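# Rotate toy aeroplane nose-forward on open palm by fingers

## Task

A toy aeroplane rests upright on the open, upward-facing hand. Using the fingers and thumb alone, rotate it so it remains upright with its nose pointing roughly toward the fingertips. It fails if the plane touches anything besides the hand (wrist, wrist camera and its post included) or leaves the hand, if the arm or wrist moves, or if the palm stops facing up. To finish, have everything at rest with no hand motor overloaded or near overload (a motor dead from the start is ignored), then declare done. The hand is then flattened automatically; the plane must not drop as it opens and must still be upright and nose-forward.

## Robot and tools

Robot: one UR-style six-joint arm on a base near the table, carrying a sixteen-motor right hand (LEAP-like: index, middle, ring fingers and a thumb), with a wrist camera on a post at the wrist. In this task the arm must not move at all; only the hand motors do the work.

Frames. Positions and velocities in results are in the scene frame: origin on the table top under the base, +z up, +y to the left when looking along +x. The hand point has its own axes: +z along straightened fingers toward the tips, +x across the palm away from the thumb, +y out of the palm face. With the palm up, the plane sits on the palm side, and its nose should end up pointing along the hand point's +z.

execute_actions(actions, cameras): actions is a list of actions; each action is a table of up to 15 rows, one row per 1/30 s step, a short table holding its final row until step 15. Each row has 24 numbers in [-1, 1]: dx, dy, dz, rx, ry, rz, then sixteen hand goals, then current_limit, then speed. The first six are an offset, not a pose: along the scene axes, counted from the Hand target at the start of that action (every row from that same start), 1.0 meaning 0.6 m or 180 degrees, rx ry rz forming one rotation vector. For this task always send 0 for all six; that keeps the arm holding still even if it rests slightly short of its target.

Hand goals are absolute, not offsets, in this fixed order: index_abd, index_mcp, index_pip, index_dip, middle_abd, middle_mcp, middle_pip, middle_dip, ring_abd, ring_mcp, ring_pip, ring_dip, thumb_cmc, thumb_axl, thumb_mcp, thumb_ipl. Each maps linearly between a hinge's two stops (degrees at +1, degrees at -1; value where it is straight): _abd (-60, +60; 0.00), moving toward -1 swings the finger sideways away from the thumb; _mcp (-18, +128; 0.75), _pip (-29, +108; 0.58), _dip (-21, +117; 0.70), toward -1 curling toward the palm. thumb_cmc (-20, +120; 0.71) brings the thumb from beside the palm to in front of it toward -1; thumb_axl (-27, +140; 0.68) rolls the thumb about its own line; thumb_mcp (-69, +109; 0.23) and thumb_ipl (-77, +108; 0.17) bend it. current_limit maps -1..+1 to 0..550 mA for every motor (floor 11 mA); low values can leave a finger too weak to lift. speed sets set-point travel at (speed+1)/2 of 8.5 rad/s. Starting values are current_limit +0.4 and speed -0.6; the last written values persist. To hold the hand as it is, resend the last goals, limit and speed; at the start, take them from a first result, since a 0 is a real command. cameras: list of names, ["all"], or []; default shows all only with an empty actions list.

move(target, speed, blend, stop_force, zero, blocking, cameras): drives the hand point in a straight path toward a target built from one 24-number row (or up to 15 rows), offsets again from the Hand target along scene axes. speed in m/s (0.002 to 3.6), blend in m, stop_force in N (3 to 120), zero true/false. It moves the arm, so it should not be used here.

wait(seconds, cameras): lets time pass, 0 to 3600 s. stop(cameras): brakes a running move. zoom_image(camera, region): region [x0, y0, x1, y1] in pixels of that camera's latest image, at most 504 each side. zero_wrist_force(): rezeroes the wrist sensor. read_manual(section): licence texts only. finished_scene(scene): integer 1 or 2, ends the scene irreversibly; call it once the plane is placed and still.

Cameras: cam_head_left and cam_head_right (896x504), cam_high (896x504), cam_low (896x504), cam_wrist (672x504, fisheye, moves with the hand).

Results: end_effector_position (m) and end_effector_quat_wxyz in the scene frame, velocities (omitted when joints read within noise), Hand target, joint positions and torques, wrist force and torque along the hand's axes, and per-motor lists in the order above: hand_goal (goals written), hand_measured (actual hinge positions, same scale), hand_current_ma (positive pushes toward -1), hand_state (moving, goal, blocked, overload), plus hand_current_limit and hand_speed. Action results also list some intermediate positions.

Avoid: any arm or wrist motion or palm tilt; the plane touching the wrist, camera or post, or falling off; flicking it too fast. Motor overload: a motor drawing 495 mA or more accumulates seconds (and counts down below that); at 5 s it shuts off for 10 s, then returns to its goal. So do not leave fingers pressing hard against the plane or each other; a state stuck at blocked with high current is a warning. Because the hand is flattened afterwards, leave the plane resting on the palm rather than propped on bent fingers, and end with all motors quiet.

Each tool is called in YAML: its name, and indented under it one key for each argument.

## Session

execute_actions:
  actions: []

Scene clock: 0.00 s.
end_effector_position=(+0.5924, +0.1116, +0.4602) hand_goal=(+0.000, +0.754, +0.576, +0.696, +0.000, +0.754, +0.576, +0.696, +0.000, +0.754, +0.576, +0.696, -0.104, +0.540, +0.162, +0.106) hand_measured=(+0.000, +0.768, +0.578, +0.696, +0.000, +0.764, +0.576, +0.696, +0.000, +0.764, +0.576, +0.696, -0.094, +0.542, +0.164, +0.108) hand_current_ma=(+0, +6, +0, +0, +0, +3, +0, +0, +0, +4, +0, +0, +3, +0, +0, +0) hand_state=(goal, goal, goal, goal, goal, goal, goal, goal, goal, goal, goal, goal, goal, goal, goal, goal) hand_current_limit=0.40 hand_speed=-0.60 end_effector_quat_wxyz=(+0.475, +0.448, +0.540, +0.531)
Joint positions: [-0.137 -1.187 2.237 -4.204 -1.311 -0.023]
Joint velocities: within noise
Joint torques (N m): no reading
Wrist force (N): no reading
Wrist torque (N m): no reading
Wrist force, peak (N): no reading
Hand target: +0.5924, +0.1116, +0.4602; +0.475, +0.448, +0.540, +0.531

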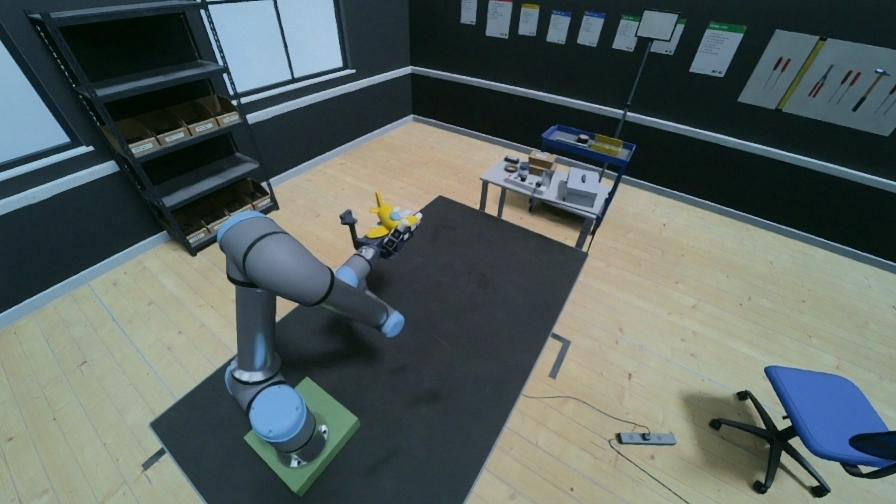

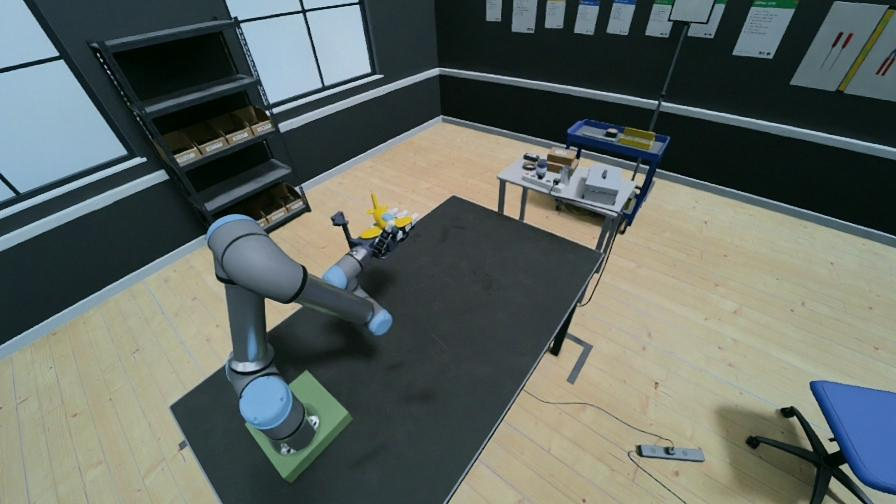

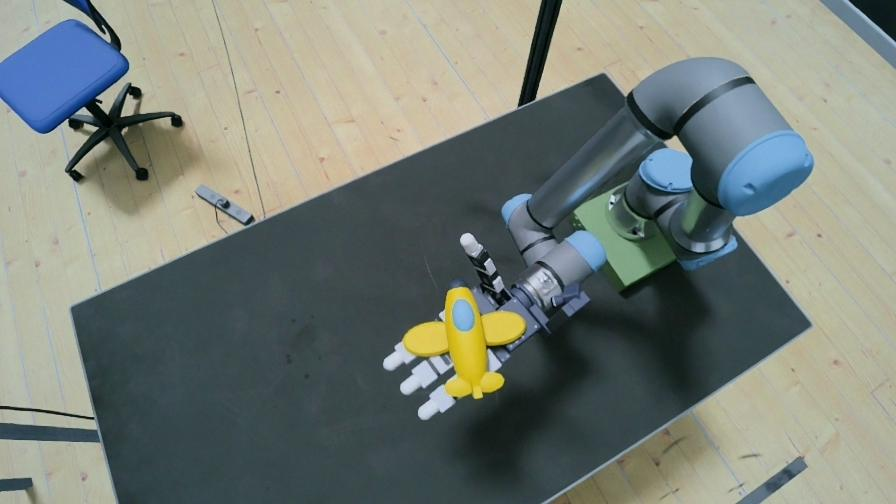

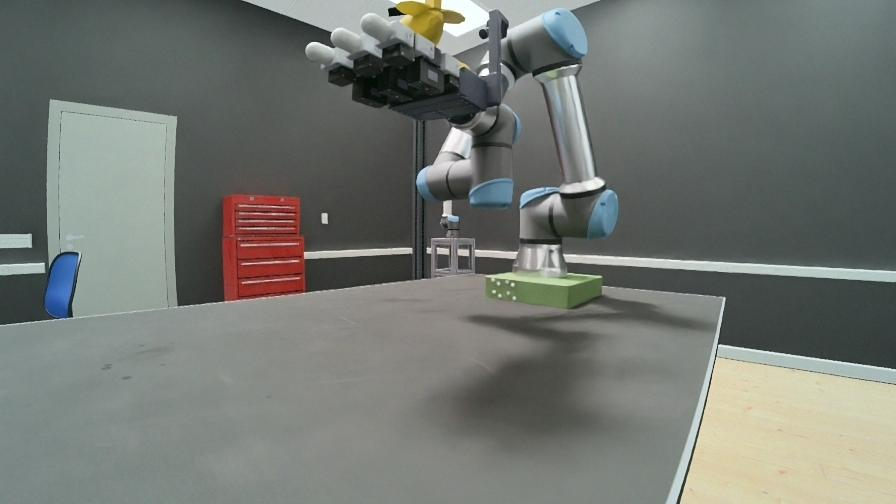

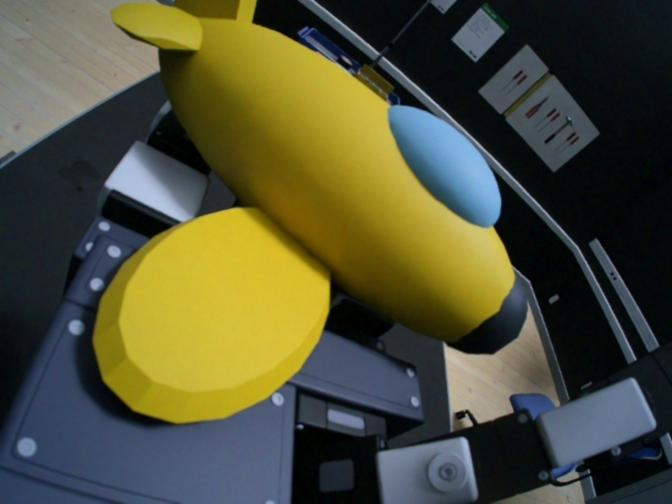

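zoom_image:
  camera: "cam_high"
  region: [360, 220, 580, 430]

zoom_image:
  camera: "cam_low"
  region: [290, 0, 530, 140]

zoom_image:
  camera: "cam_head_left"
  region: [330, 180, 440, 270]

zoom_image:
  camera: "cam_head_right"
  region: [320, 180, 440, 270]

Scaled by 2.291 from the camera's image (finer frame: 1280x720).

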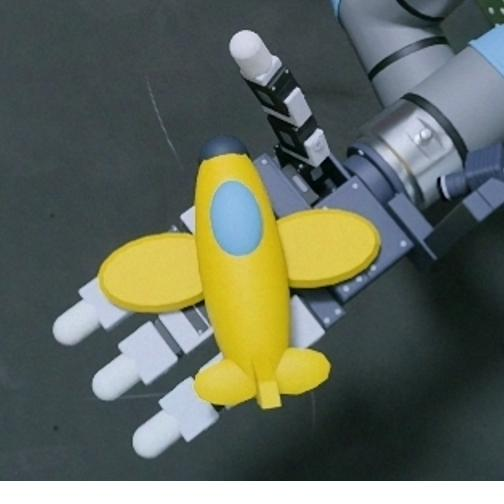

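Scaled by 2.100 from the camera's image (finer frame: 1280x720).

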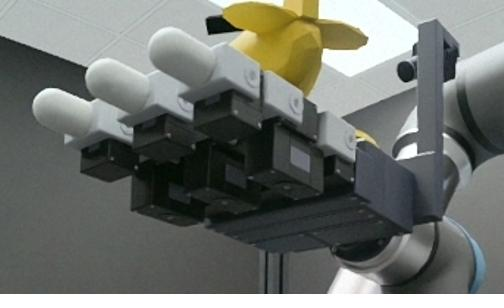

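Scaled by 4.582 from the camera's image (finer frame: 1280x720).

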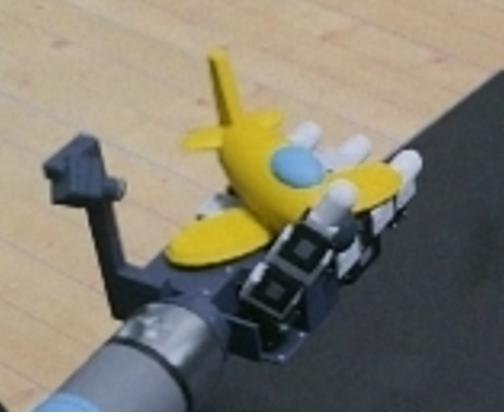

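Scaled by 4.200 from the camera's image (finer frame: 1280x720).

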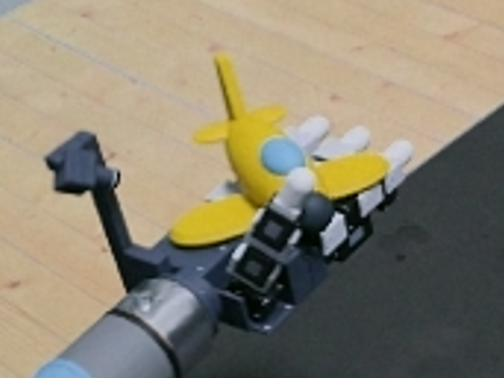

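execute_actions:
  actions:
    - [[0,0,0,0,0,0, 0,0.754,0.576,0.696, 0,0.754,0.576,0.696, 0,0.754,0.576,-0.2, -0.104,0.677,-0.1,0.106, 0.4,-0.8]]
    - [[0,0,0,0,0,0, 0,0.754,0.576,0.696, 0,0.754,0.576,0.696, 0,0.754,0.576,-0.5, -0.104,0.677,-0.3,0.106, 0.4,-0.8]]
  cameras: ["cam_high", "cam_wrist", "cam_low"]

Scene clock: 14.33 s.
end_effector_position=(+0.5924, +0.1116, +0.4602) hand_goal=(+0.000, +0.754, +0.576, +0.696, +0.000, +0.754, +0.576, +0.696, +0.000, +0.754, +0.576, -0.500, -0.104, +0.678, -0.300, +0.106) hand_measured=(+0.000, +0.768, +0.578, +0.696, +0.000, +0.764, +0.576, +0.696, +0.000, +0.766, +0.578, -0.496, -0.094, +0.678, -0.300, +0.108) hand_current_ma=(+0, +6, +0, +0, +0, +3, +0, +0, +0, +4, +0, +1, +3, +0, +0, +0) hand_state=(goal, goal, goal, goal, goal, goal, goal, goal, goal, goal, goal, goal, goal, goal, goal, goal) hand_current_limit=0.40 hand_speed=-0.80 end_effector_quat_wxyz=(+0.475, +0.448, +0.540, +0.531)
Joint positions: [-0.137 -1.187 2.237 -4.204 -1.311 -0.023]
Joint torques (N m): [6.23 -24.54 -9.47 -4.4 -1.92 -1.96]
Wrist force (N): [0.0 0.0 0.4]
Wrist torque (N m): [0.01 -0.01 0.00]
Wrist force, peak (N): [-0.1 0.1 0.5]
Hand target: +0.5924, +0.1116, +0.4602; +0.475, +0.448, +0.540, +0.531
Off the commanded pose: 0.000 m, 0 deg.
Step readings (end_effector_position):
0: (+0.5924, +0.1116, +0.4602)
1: (+0.5924, +0.1116, +0.4602)
2: (+0.5924, +0.1116, +0.4602)
4: (+0.5924, +0.1116, +0.4602)
8: (+0.5924, +0.1116, +0.4602)
15: (+0.5924, +0.1116, +0.4602)
16: (+0.5924, +0.1116, +0.4602)
17: (+0.5924, +0.1116, +0.4602)
19: (+0.5924, +0.1116, +0.4602)
23: (+0.5924, +0.1116, +0.4602)
30: (+0.5924, +0.1116, +0.4602)
Images, in order (width x height): cam_high 896x504, cam_low 896x504, cam_wrist 672x504.

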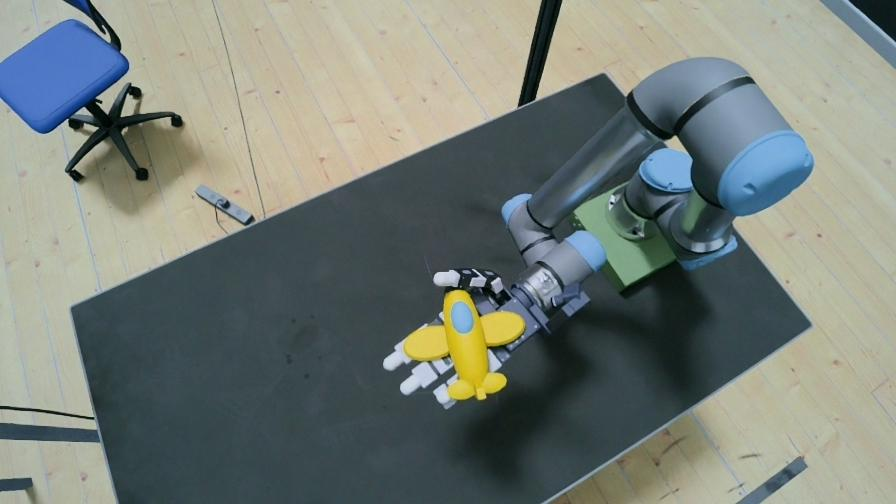

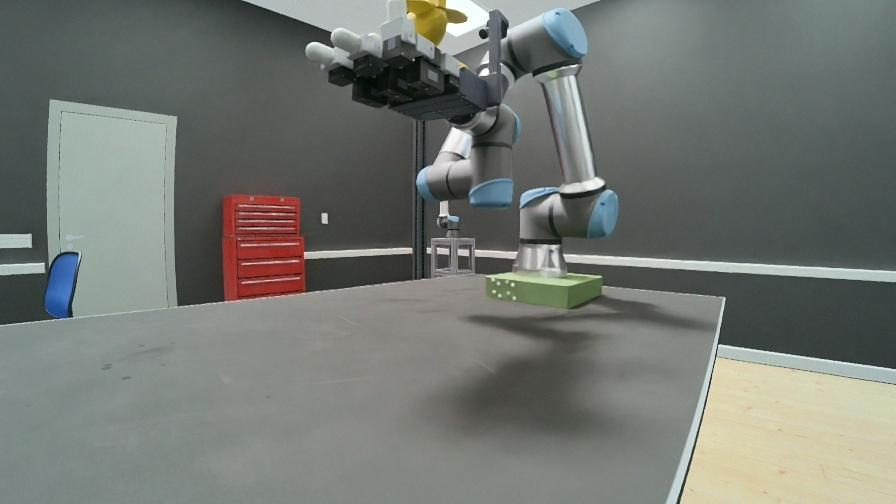

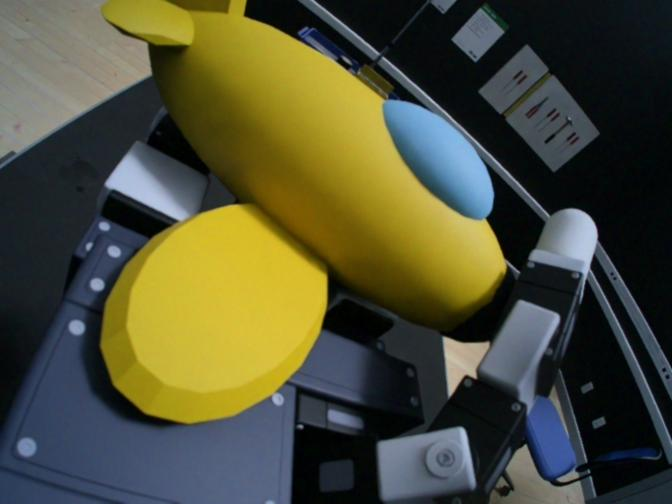

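zoom_image:
  camera: "cam_high"
  region: [360, 240, 560, 430]

zoom_image:
  camera: "cam_low"
  region: [290, 0, 530, 140]

Scaled by 2.520 from the camera's image (finer frame: 1280x720).

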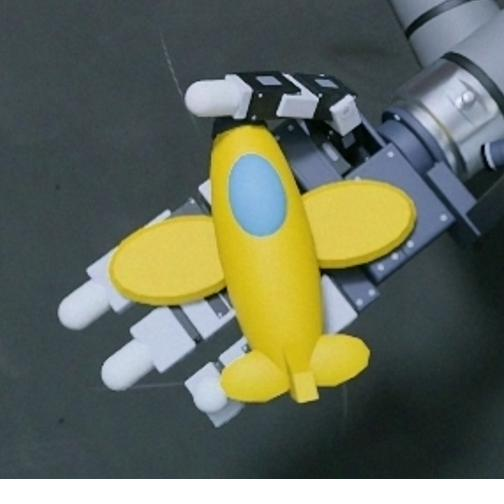

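Scaled by 2.100 from the camera's image (finer frame: 1280x720).

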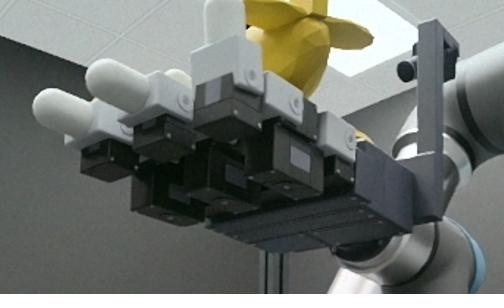

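execute_actions:
  actions:
    - [[0,0,0,0,0,0, 0,0.754,0.576,0.696, 0,0.754,0.576,0.696, 0,0.754,0.576,-0.5, 0.1,0.677,-0.2,0.106, 0.4,-0.7]]
    - [[0,0,0,0,0,0, 0,0.754,0.576,0.696, 0,0.754,0.576,0.696, 0,0.754,0.576,-0.5, 0.05,0.677,0.3,0.106, 0.4,-0.7]]
    - [[0,0,0,0,0,0, 0,0.754,0.576,0.696, 0,0.754,0.576,0.696, 0,0.754,0.576,-0.5, -0.3,0.677,0.3,0.106, 0.4,-0.7]]
    - [[0,0,0,0,0,0, 0,0.754,0.576,0.696, 0,0.754,0.576,0.696, 0,0.754,0.576,-0.5, -0.3,0.677,-0.1,0.106, 0.4,-0.8]]
  cameras: ["cam_high", "cam_wrist"]

zoom_image:
  camera: "cam_high"
  region: [360, 240, 560, 430]

Scene clock: 19.47 s.
end_effector_position=(+0.5924, +0.1116, +0.4602) hand_goal=(+0.000, +0.754, +0.576, +0.696, +0.000, +0.754, +0.576, +0.696, +0.000, +0.754, +0.576, -0.500, -0.300, +0.678, -0.100, +0.106) hand_measured=(+0.000, +0.768, +0.578, +0.696, +0.000, +0.764, +0.576, +0.696, +0.000, +0.766, +0.578, -0.496, -0.292, +0.678, -0.100, +0.108) hand_current_ma=(+0, +6, +0, +0, +0, +3, +0, +0, +0, +4, +0, +1, +2, +0, +0, +0) hand_state=(goal, goal, goal, goal, goal, goal, goal, goal, goal, goal, goal, goal, goal, goal, goal, goal) hand_current_limit=0.40 hand_speed=-0.80 end_effector_quat_wxyz=(+0.475, +0.448, +0.540, +0.531)
Joint positions: [-0.137 -1.187 2.237 -4.204 -1.311 -0.023]
Joint torques (N m): [7.8 -23.37 -8.63 -4.21 -2.28 -1.97]
Wrist force (N): [-0.1 0.0 0.3]
Wrist torque (N m): [0.00 0.00 -0.02]
Wrist force, peak (N): [-0.3 0.2 0.3]
Hand target: +0.5924, +0.1116, +0.4602; +0.475, +0.448, +0.540, +0.531
Off the commanded pose: 0.000 m, 0 deg.
Step readings (end_effector_position):
0: (+0.5924, +0.1116, +0.4602)
1: (+0.5924, +0.1116, +0.4602)
2: (+0.5924, +0.1116, +0.4602)
4: (+0.5924, +0.1116, +0.4602)
8: (+0.5924, +0.1116, +0.4602)
15: (+0.5924, +0.1116, +0.4602)
16: (+0.5924, +0.1116, +0.4602)
17: (+0.5924, +0.1116, +0.4602)
19: (+0.5924, +0.1116, +0.4602)
23: (+0.5924, +0.1116, +0.4602)
30: (+0.5924, +0.1116, +0.4602)
31: (+0.5924, +0.1116, +0.4602)
32: (+0.5924, +0.1116, +0.4602)
34: (+0.5924, +0.1116, +0.4602)
38: (+0.5924, +0.1116, +0.4602)
45: (+0.5924, +0.1116, +0.4602)
46: (+0.5924, +0.1116, +0.4602)
47: (+0.5924, +0.1116, +0.4602)
49: (+0.5924, +0.1116, +0.4602)
53: (+0.5924, +0.1116, +0.4602)
60: (+0.5924, +0.1116, +0.4602)

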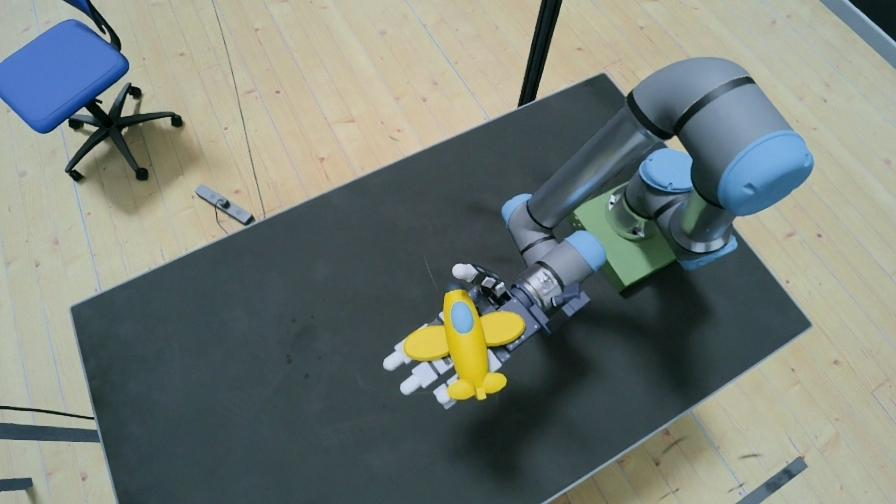

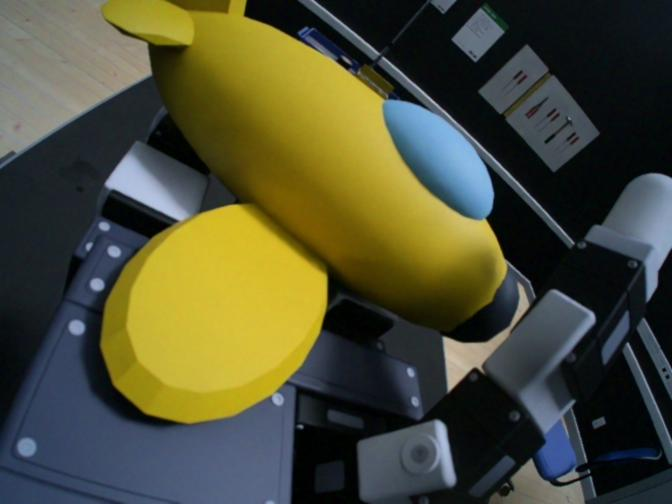

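Scaled by 2.520 from the camera's image (finer frame: 1280x720).

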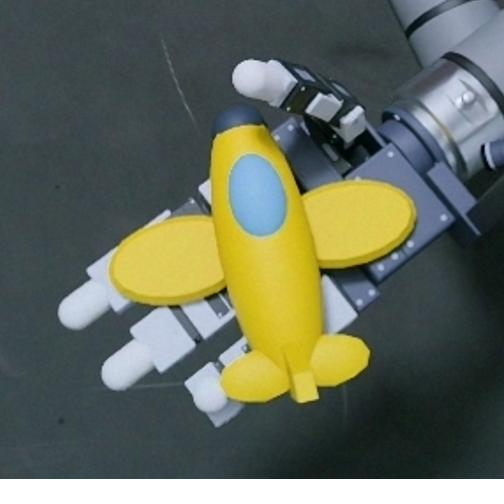

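execute_actions:
  actions:
    - [[0,0,0,0,0,0, 0,0.754,0.576,0.696, 0,0.754,0.576,0.696, 0,0.754,0.576,-0.6, -0.35,0.677,-0.35,0.106, 0.4,-0.8]]
    - [[0,0,0,0,0,0, 0,0.754,0.576,0.696, 0,0.754,0.576,0.696, 0,0.754,0.576,-0.75, -0.35,0.677,-0.5,0.106, 0.4,-0.8]]
  cameras: ["cam_high", "cam_wrist"]

zoom_image:
  camera: "cam_high"
  region: [360, 240, 560, 430]

Scene clock: 21.33 s.
end_effector_position=(+0.5924, +0.1116, +0.4602) hand_goal=(+0.000, +0.754, +0.576, +0.696, +0.000, +0.754, +0.576, +0.696, +0.000, +0.754, +0.576, -0.750, -0.350, +0.678, -0.500, +0.106) hand_measured=(+0.000, +0.774, +0.582, +0.696, +0.000, +0.766, +0.578, +0.696, +0.000, +0.766, +0.578, -0.748, -0.346, +0.678, -0.486, +0.110) hand_current_ma=(+0, +12, +1, +0, +0, +4, +0, +0, +0, +4, +0, +0, +0, +0, +8, +1) hand_state=(goal, blocked, goal, goal, goal, goal, goal, goal, goal, goal, goal, goal, goal, goal, goal, goal) hand_current_limit=0.40 hand_speed=-0.80 end_effector_quat_wxyz=(+0.475, +0.448, +0.540, +0.531)
Joint positions: [-0.137 -1.187 2.237 -4.204 -1.311 -0.023]
Joint torques (N m): [7.64 -22.29 -8.22 -4.27 -2.31 -1.94]
Wrist force (N): [-0.2 -0.1 0.1]
Wrist torque (N m): [0.04 0.03 -0.05]
Wrist force, peak (N): [-0.2 0.1 0.5]
Hand target: +0.5924, +0.1116, +0.4602; +0.475, +0.448, +0.540, +0.531
Off the commanded pose: 0.000 m, 0 deg.
Step readings (end_effector_position):
0: (+0.5924, +0.1116, +0.4602)
1: (+0.5924, +0.1116, +0.4602)
2: (+0.5924, +0.1116, +0.4602)
4: (+0.5924, +0.1116, +0.4602)
8: (+0.5924, +0.1116, +0.4602)
15: (+0.5924, +0.1116, +0.4602)
16: (+0.5924, +0.1116, +0.4602)
17: (+0.5924, +0.1116, +0.4602)
19: (+0.5924, +0.1116, +0.4602)
23: (+0.5924, +0.1116, +0.4602)
30: (+0.5924, +0.1116, +0.4602)

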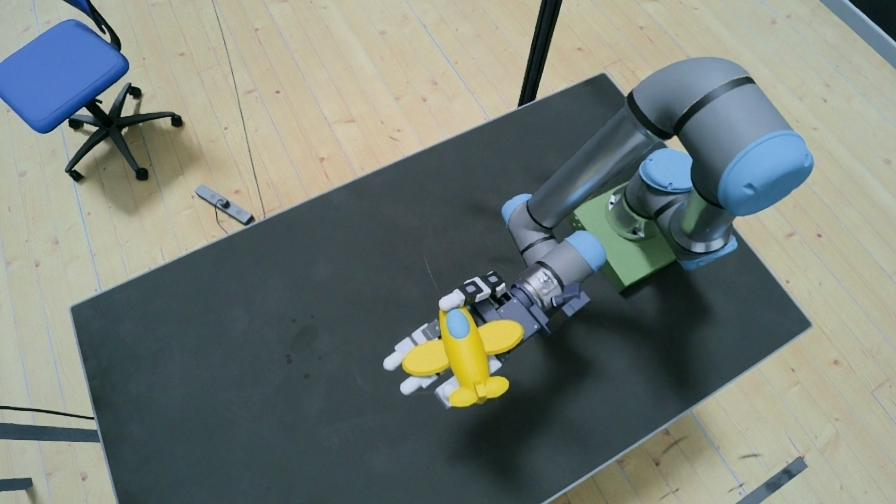

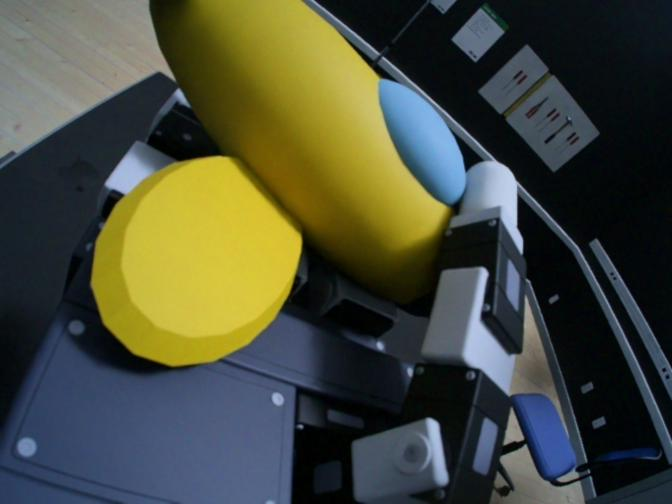

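Scaled by 2.520 from the camera's image (finer frame: 1280x720).

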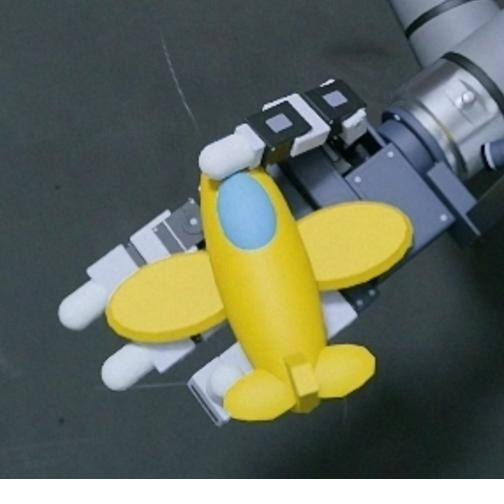

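execute_actions:
  actions:
    - [[0,0,0,0,0,0, 0,0.754,0.576,0.696, 0,0.754,0.576,0.696, 0,0.754,0.576,-0.75, -0.35,0.677,-0.5,1.0, 0.4,-0.5]]
    - [[0,0,0,0,0,0, 0,0.754,0.576,0.696, 0,0.754,0.576,0.696, 0,0.754,0.576,-0.75, -0.1,0.677,-0.5,1.0, 0.4,-0.5]]
    - [[0,0,0,0,0,0, 0,0.754,0.576,0.696, 0,0.754,0.576,0.696, 0,0.754,0.576,-0.8, -0.1,0.677,-0.8,1.0, 0.4,-0.7]]
    - [[0,0,0,0,0,0, 0,0.754,0.576,0.696, 0,0.754,0.576,0.696, 0,0.754,0.576,-0.85, -0.1,0.677,-1.0,0.95, 0.4,-0.8]]
  cameras: ["cam_high", "cam_wrist"]

zoom_image:
  camera: "cam_high"
  region: [360, 240, 560, 430]

Scene clock: 27.53 s.
end_effector_position=(+0.5924, +0.1116, +0.4602) hand_goal=(+0.000, +0.754, +0.576, +0.696, +0.000, +0.754, +0.576, +0.696, +0.000, +0.754, +0.576, -0.850, -0.100, +0.678, -1.000, +0.950) hand_measured=(+0.000, +0.774, +0.582, +0.696, +0.000, +0.772, +0.582, +0.696, +0.000, +0.766, +0.578, -0.844, -0.122, +0.678, -0.796, +0.952) hand_current_ma=(+0, +12, +1, +0, +0, +8, +1, +0, +0, +4, +0, +1, -13, +0, +385, +0) hand_state=(goal, blocked, goal, goal, goal, goal, goal, goal, goal, goal, goal, goal, blocked, goal, blocked, goal) hand_current_limit=0.40 hand_speed=-0.80 end_effector_quat_wxyz=(+0.475, +0.448, +0.540, +0.531)
Joint positions: [-0.137 -1.187 2.237 -4.204 -1.311 -0.023]
Joint torques (N m): [9.29 -20.84 -7.65 -4.12 -2.19 -1.87]
Wrist force (N): [-0.1 0.0 0.1]
Wrist torque (N m): [0.03 0.01 -0.04]
Wrist force, peak (N): [-0.1 0.0 0.5]
Hand target: +0.5924, +0.1116, +0.4602; +0.475, +0.448, +0.540, +0.531
Off the commanded pose: 0.000 m, 0 deg.
Step readings (end_effector_position):
0: (+0.5924, +0.1116, +0.4602)
1: (+0.5924, +0.1116, +0.4602)
2: (+0.5924, +0.1116, +0.4602)
4: (+0.5924, +0.1116, +0.4602)
8: (+0.5924, +0.1116, +0.4602)
15: (+0.5924, +0.1116, +0.4602)
16: (+0.5924, +0.1116, +0.4602)
17: (+0.5924, +0.1116, +0.4602)
19: (+0.5924, +0.1116, +0.4602)
23: (+0.5924, +0.1116, +0.4602)
30: (+0.5924, +0.1116, +0.4602)
31: (+0.5924, +0.1116, +0.4602)
32: (+0.5924, +0.1116, +0.4602)
34: (+0.5924, +0.1116, +0.4602)
38: (+0.5924, +0.1116, +0.4602)
45: (+0.5924, +0.1116, +0.4602)
46: (+0.5924, +0.1116, +0.4602)
47: (+0.5924, +0.1116, +0.4602)
49: (+0.5924, +0.1116, +0.4602)
53: (+0.5924, +0.1116, +0.4602)
60: (+0.5924, +0.1116, +0.4602)

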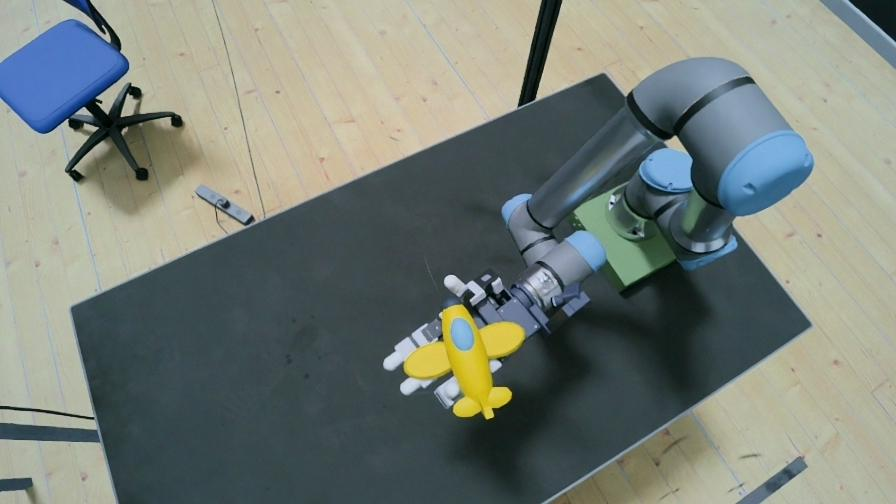

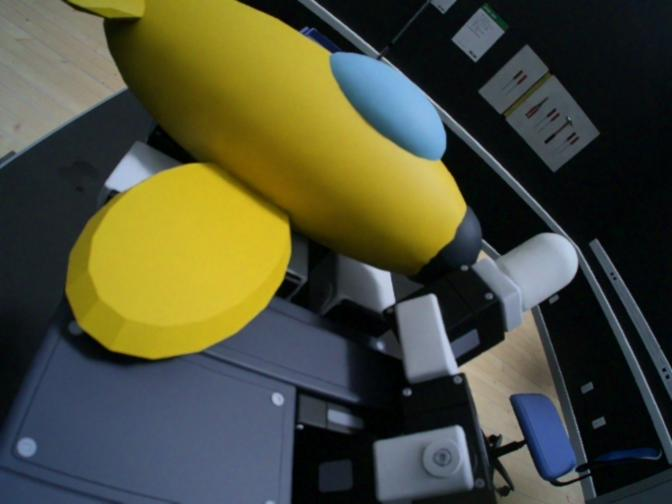

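Scaled by 2.520 from the camera's image (finer frame: 1280x720).

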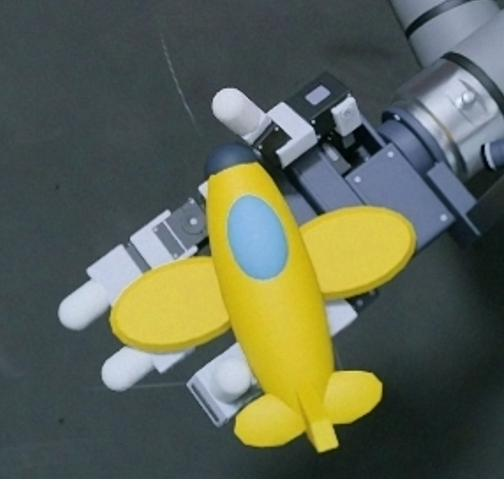

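execute_actions:
  actions:
    - [[0,0,0,0,0,0, 0,0.754,0.576,0.696, 0,0.754,0.576,0.696, 0,0.754,0.5,-0.98, -0.1,0.677,-0.75,0.9, 0.4,-0.8]]
    - [[0,0,0,0,0,0, 0,0.754,0.576,0.696, 0,0.754,0.576,0.696, 0,0.754,0.3,-0.98, -0.1,0.677,-0.75,0.85, 0.4,-0.8]]
  cameras: ["cam_high", "cam_wrist"]

zoom_image:
  camera: "cam_high"
  region: [360, 240, 560, 430]

Scene clock: 31.37 s.
end_effector_position=(+0.5924, +0.1116, +0.4602) hand_goal=(+0.000, +0.754, +0.576, +0.696, +0.000, +0.754, +0.576, +0.696, +0.000, +0.754, +0.300, -0.980, -0.100, +0.678, -0.750, +0.850) hand_measured=(+0.000, +0.774, +0.582, +0.696, +0.000, +0.772, +0.582, +0.696, +0.000, +0.766, +0.310, -0.976, -0.116, +0.678, -0.748, +0.852) hand_current_ma=(+0, +12, +1, +0, +0, +8, +1, +0, +0, +4, +3, +1, -7, +0, +0, +0) hand_state=(goal, blocked, goal, goal, goal, goal, goal, goal, goal, goal, goal, goal, goal, goal, goal, goal) hand_current_limit=0.40 hand_speed=-0.80 end_effector_quat_wxyz=(+0.475, +0.448, +0.540, +0.531)
Joint positions: [-0.137 -1.187 2.237 -4.204 -1.311 -0.023]
Joint torques (N m): [9.31 -19.93 -7.07 -4.02 -2.22 -1.75]
Wrist force (N): [-0.1 0.0 0.1]
Wrist torque (N m): [0.03 0.01 -0.03]
Wrist force, peak (N): [0.0 -0.2 0.4]
Hand target: +0.5924, +0.1116, +0.4602; +0.475, +0.448, +0.540, +0.531
Off the commanded pose: 0.000 m, 0 deg.
Step readings (end_effector_position):
0: (+0.5924, +0.1116, +0.4602)
1: (+0.5924, +0.1116, +0.4602)
2: (+0.5924, +0.1116, +0.4602)
4: (+0.5924, +0.1116, +0.4602)
8: (+0.5924, +0.1116, +0.4602)
15: (+0.5924, +0.1116, +0.4602)
16: (+0.5924, +0.1116, +0.4602)
17: (+0.5924, +0.1116, +0.4602)
19: (+0.5924, +0.1116, +0.4602)
23: (+0.5924, +0.1116, +0.4602)
30: (+0.5924, +0.1116, +0.4602)

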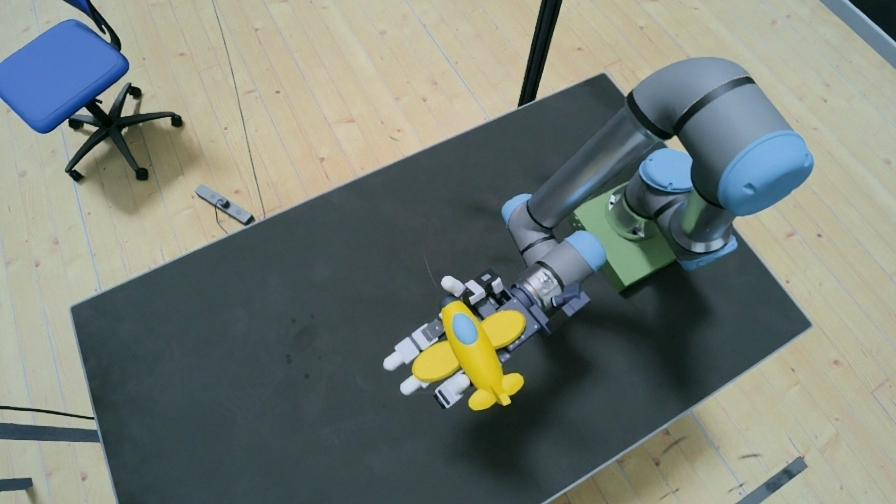

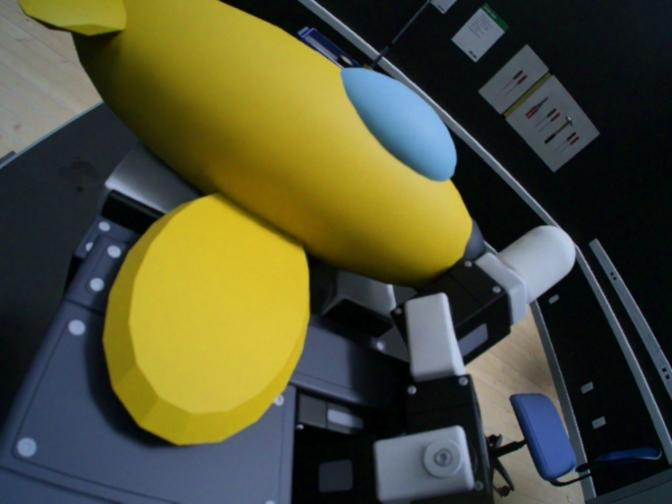

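Scaled by 2.520 from the camera's image (finer frame: 1280x720).

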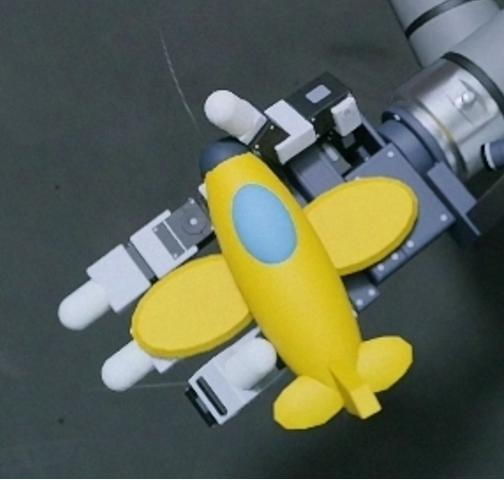

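execute_actions:
  actions:
    - [[0,0,0,0,0,0, 0,0.754,0.576,0.696, 0,0.754,0.576,0.696, 0,0.754,0.1,-0.98, -0.1,0.677,-0.75,0.7, 0.4,-0.8]]
    - [[0,0,0,0,0,0, 0,0.754,0.576,0.696, 0,0.754,0.576,0.696, 0,0.754,-0.08,-0.98, -0.1,0.677,-0.75,0.5, 0.4,-0.8]]
  cameras: ["cam_high", "cam_wrist"]

zoom_image:
  camera: "cam_high"
  region: [360, 240, 560, 430]

Scene clock: 33.40 s.
end_effector_position=(+0.5924, +0.1116, +0.4602) hand_goal=(+0.000, +0.754, +0.576, +0.696, +0.000, +0.754, +0.576, +0.696, +0.000, +0.754, -0.080, -0.980, -0.100, +0.678, -0.750, +0.500) hand_measured=(+0.000, +0.774, +0.582, +0.696, +0.000, +0.788, +0.588, +0.696, -0.022, +0.784, -0.010, -0.962, -0.086, +0.696, -0.680, +0.570) hand_current_ma=(+0, +12, +1, +0, +0, +29, +4, +0, -9, +22, +94, +7, +5, +11, +147, +159) hand_state=(goal, blocked, goal, goal, goal, blocked, goal, goal, blocked, blocked, blocked, goal, goal, goal, blocked, blocked) hand_current_limit=0.40 hand_speed=-0.80 end_effector_quat_wxyz=(+0.475, +0.448, +0.540, +0.531)
Joint positions: [-0.137 -1.187 2.237 -4.204 -1.311 -0.023]
Joint torques (N m): [8.94 -19.17 -6.38 -3.94 -2.22 -1.75]
Wrist force (N): [0.0 -0.1 0.2]
Wrist torque (N m): [-0.01 -0.01 -0.02]
Wrist force, peak (N): [-0.3 -0.1 0.4]
Hand target: +0.5924, +0.1116, +0.4602; +0.475, +0.448, +0.540, +0.531
Off the commanded pose: 0.000 m, 0 deg.
Step readings (end_effector_position):
0: (+0.5924, +0.1116, +0.4602)
1: (+0.5924, +0.1116, +0.4602)
2: (+0.5924, +0.1116, +0.4602)
4: (+0.5924, +0.1116, +0.4602)
8: (+0.5924, +0.1116, +0.4602)
15: (+0.5924, +0.1116, +0.4602)
16: (+0.5924, +0.1116, +0.4602)
17: (+0.5924, +0.1116, +0.4602)
19: (+0.5924, +0.1116, +0.4602)
23: (+0.5924, +0.1116, +0.4602)
30: (+0.5924, +0.1116, +0.4602)

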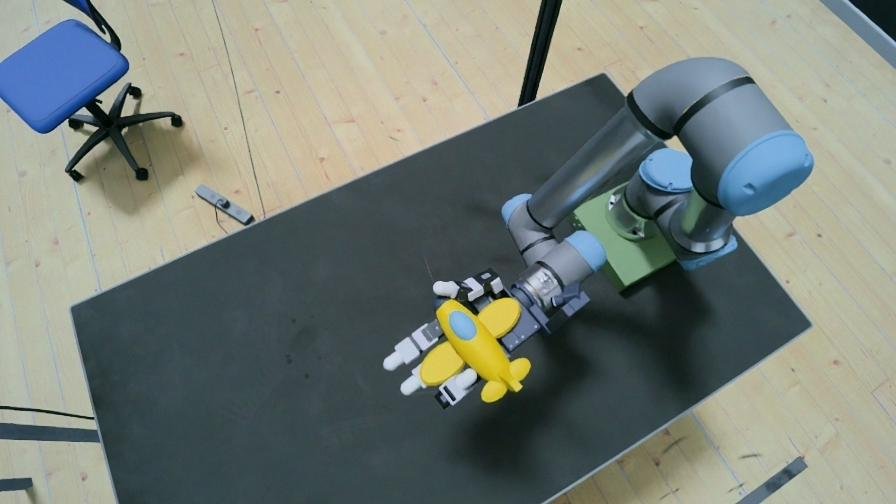

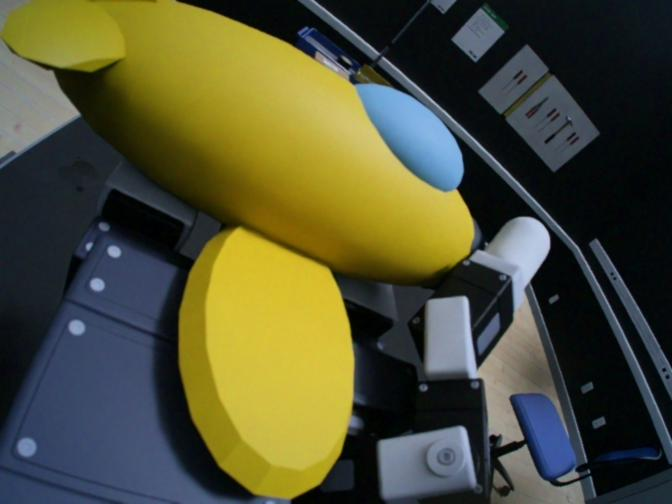

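Scaled by 2.520 from the camera's image (finer frame: 1280x720).

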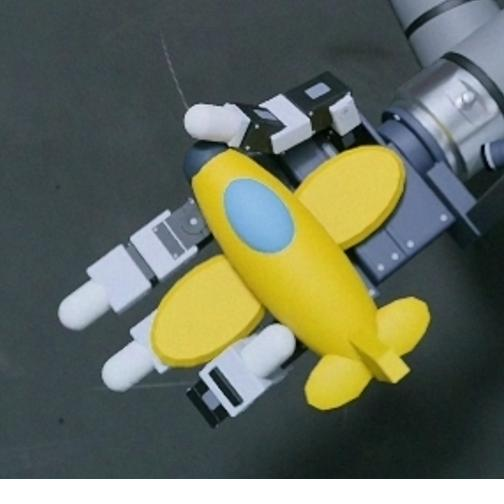

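execute_actions:
  actions:
    - [[0,0,0,0,0,0, 0,0.754,0.576,0.696, 0,0.754,0.576,0.696, -0.35,0.754,0.1,-0.9, -0.1,0.677,-0.7,0.65, 0.4,-0.7]]
    - [[0,0,0,0,0,0, 0,0.754,0.576,0.696, 0,0.754,0.576,0.696, -0.4,0.754,0.4,-0.4, -0.1,0.677,-0.7,0.65, 0.4,-0.6]]
    - [[0,0,0,0,0,0, 0,0.754,0.576,0.696, 0,0.754,0.576,0.696, -0.4,0.754,0.576,0.2, -0.1,0.677,-0.7,0.65, 0.4,-0.6]]
    - [[0,0,0,0,0,0, 0,0.754,0.576,0.696, 0,0.754,0.576,0.696, -0.4,0.754,0.576,0.7, -0.1,0.677,-0.75,0.5, 0.4,-0.6]]
  cameras: ["cam_high", "cam_wrist"]

zoom_image:
  camera: "cam_high"
  region: [360, 240, 560, 430]

Scene clock: 39.23 s.
end_effector_position=(+0.5924, +0.1116, +0.4602) hand_goal=(+0.000, +0.754, +0.576, +0.696, +0.000, +0.754, +0.576, +0.696, -0.400, +0.754, +0.576, +0.700, -0.100, +0.678, -0.750, +0.500) hand_measured=(+0.000, +0.774, +0.582, +0.696, +0.000, +0.782, +0.586, +0.696, -0.398, +0.776, +0.576, +0.698, -0.102, +0.676, -0.732, +0.508) hand_current_ma=(+0, +12, +1, +0, +0, +19, +3, +0, +0, +13, +0, +0, +0, +0, +11, +3) hand_state=(goal, blocked, goal, goal, goal, blocked, goal, goal, goal, blocked, goal, goal, goal, goal, goal, goal) hand_current_limit=0.40 hand_speed=-0.60 end_effector_quat_wxyz=(+0.475, +0.448, +0.540, +0.531)
Joint positions: [-0.137 -1.187 2.237 -4.204 -1.311 -0.023]
Joint torques (N m): [8.95 -18.15 -5.75 -3.9 -2.29 -1.75]
Wrist force (N): [0.1 0.2 0.1]
Wrist torque (N m): [0.04 -0.01 -0.04]
Wrist force, peak (N): [-0.1 0.5 0.2]
Hand target: +0.5924, +0.1116, +0.4602; +0.475, +0.448, +0.540, +0.531
Off the commanded pose: 0.000 m, 0 deg.
Step readings (end_effector_position):
0: (+0.5924, +0.1116, +0.4602)
1: (+0.5924, +0.1116, +0.4602)
2: (+0.5924, +0.1116, +0.4602)
4: (+0.5924, +0.1116, +0.4602)
8: (+0.5924, +0.1116, +0.4602)
15: (+0.5924, +0.1116, +0.4602)
16: (+0.5924, +0.1116, +0.4602)
17: (+0.5924, +0.1116, +0.4602)
19: (+0.5924, +0.1116, +0.4602)
23: (+0.5924, +0.1116, +0.4602)
30: (+0.5924, +0.1116, +0.4602)
31: (+0.5924, +0.1116, +0.4602)
32: (+0.5924, +0.1116, +0.4602)
34: (+0.5924, +0.1116, +0.4602)
38: (+0.5924, +0.1116, +0.4602)
45: (+0.5924, +0.1116, +0.4602)
46: (+0.5924, +0.1116, +0.4602)
47: (+0.5924, +0.1116, +0.4602)
49: (+0.5924, +0.1116, +0.4602)
53: (+0.5924, +0.1116, +0.4602)
60: (+0.5924, +0.1116, +0.4602)

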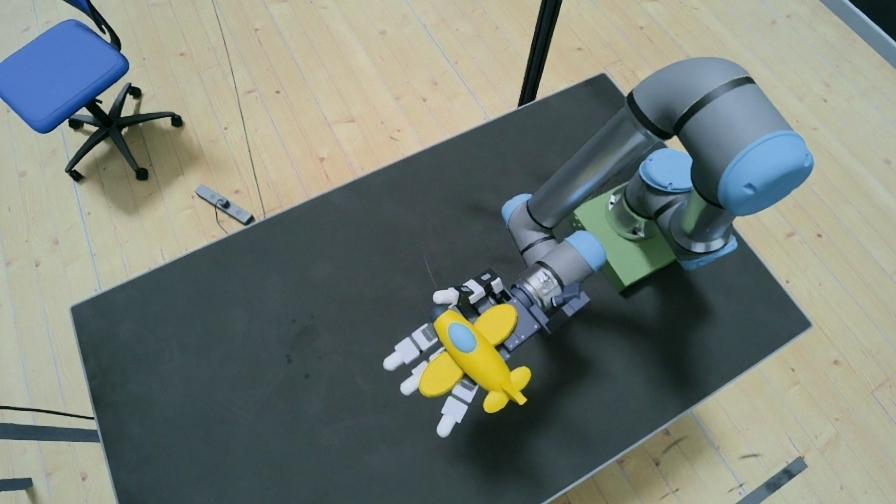

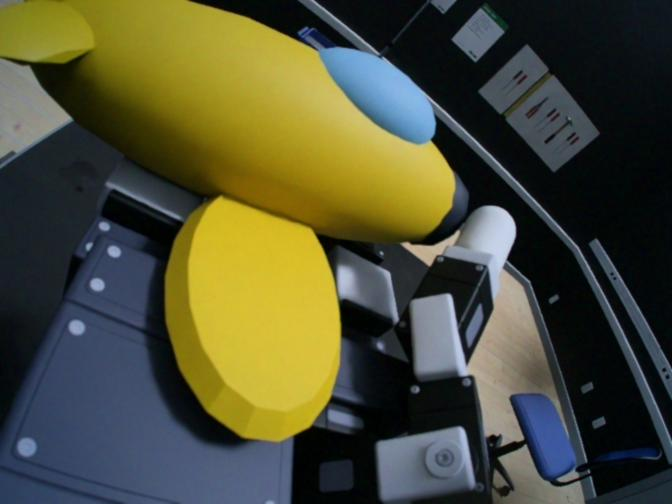

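Scaled by 2.520 from the camera's image (finer frame: 1280x720).

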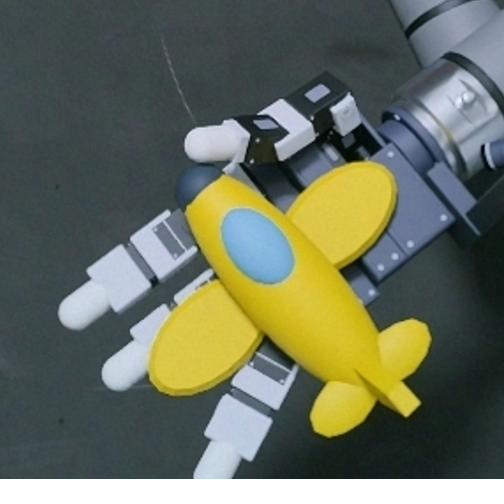

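execute_actions:
  actions:
    - [[0,0,0,0,0,0, 0,0.754,0.576,0.696, 0,0.754,0.576,0.696, -0.6,0.754,0.576,0.0, -0.1,0.677,-0.75,0.45, 0.4,-0.65]]
    - [[0,0,0,0,0,0, 0,0.754,0.576,0.696, 0,0.754,0.576,0.696, -0.6,0.754,0.5,-0.7, -0.1,0.677,-0.75,0.4, 0.4,-0.65]]
    - [[0,0,0,0,0,0, 0,0.754,0.576,0.696, 0,0.754,0.576,0.696, -0.6,0.754,0.3,-0.98, -0.1,0.677,-0.75,0.35, 0.4,-0.75]]
  cameras: ["cam_high", "cam_wrist"]

zoom_image:
  camera: "cam_high"
  region: [360, 240, 560, 430]

Scene clock: 43.13 s.
end_effector_position=(+0.5924, +0.1116, +0.4602) hand_goal=(+0.000, +0.754, +0.576, +0.696, +0.000, +0.754, +0.576, +0.696, -0.600, +0.754, +0.300, -0.980, -0.100, +0.678, -0.750, +0.350) hand_measured=(+0.000, +0.774, +0.582, +0.696, +0.000, +0.778, +0.584, +0.696, -0.600, +0.776, +0.310, -0.956, -0.102, +0.684, -0.730, +0.356) hand_current_ma=(+0, +12, +1, +0, +0, +16, +2, +0, +0, +13, +3, +14, +0, +1, +17, +2) hand_state=(goal, blocked, goal, goal, goal, blocked, goal, goal, goal, blocked, goal, blocked, goal, goal, blocked, goal) hand_current_limit=0.40 hand_speed=-0.75 end_effector_quat_wxyz=(+0.475, +0.448, +0.540, +0.531)
Joint positions: [-0.137 -1.187 2.237 -4.204 -1.311 -0.023]
Joint torques (N m): [8.71 -16.36 -5.3 -3.76 -2.29 -1.76]
Wrist force (N): [-0.1 0.0 0.1]
Wrist torque (N m): [0.05 0.00 -0.05]
Wrist force, peak (N): [0.0 0.2 0.5]
Hand target: +0.5924, +0.1116, +0.4602; +0.475, +0.448, +0.540, +0.531
Off the commanded pose: 0.000 m, 0 deg.
Step readings (end_effector_position):
0: (+0.5924, +0.1116, +0.4602)
1: (+0.5924, +0.1116, +0.4602)
2: (+0.5924, +0.1116, +0.4602)
4: (+0.5924, +0.1116, +0.4602)
8: (+0.5924, +0.1116, +0.4602)
15: (+0.5924, +0.1116, +0.4602)
16: (+0.5924, +0.1116, +0.4602)
17: (+0.5924, +0.1116, +0.4602)
19: (+0.5924, +0.1116, +0.4602)
23: (+0.5924, +0.1116, +0.4602)
30: (+0.5924, +0.1116, +0.4602)
31: (+0.5924, +0.1116, +0.4602)
32: (+0.5924, +0.1116, +0.4602)
34: (+0.5924, +0.1116, +0.4602)
38: (+0.5924, +0.1116, +0.4602)
45: (+0.5924, +0.1116, +0.4602)

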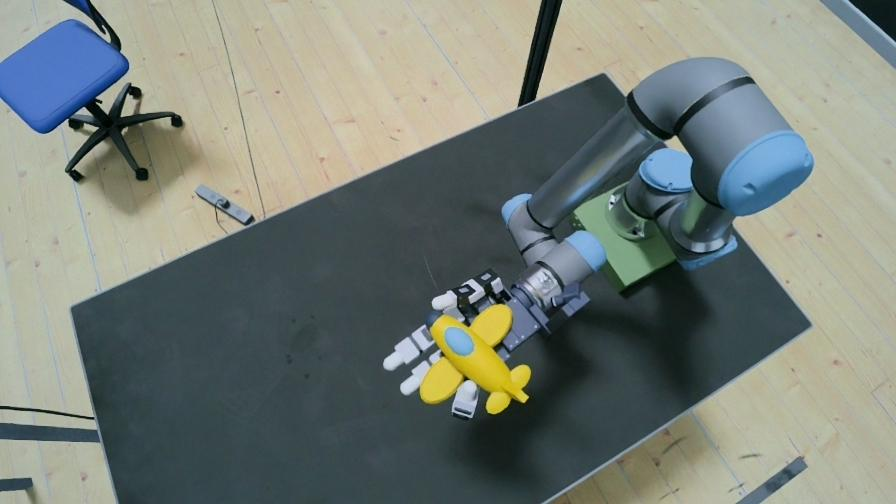

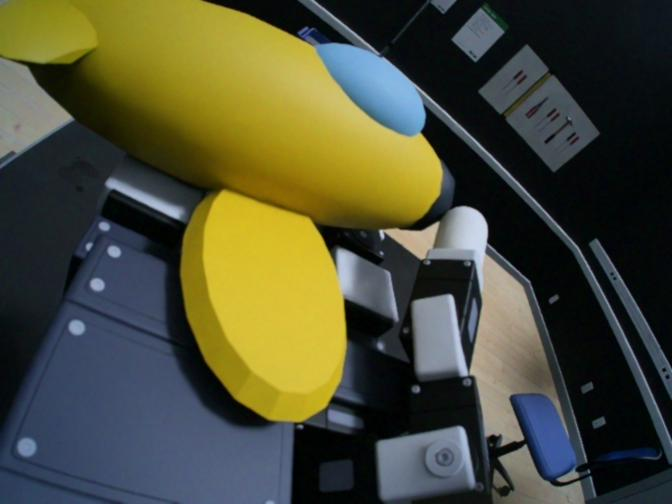

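Scaled by 2.520 from the camera's image (finer frame: 1280x720).

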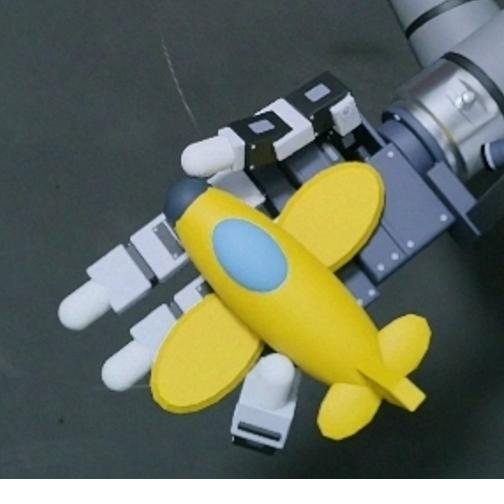

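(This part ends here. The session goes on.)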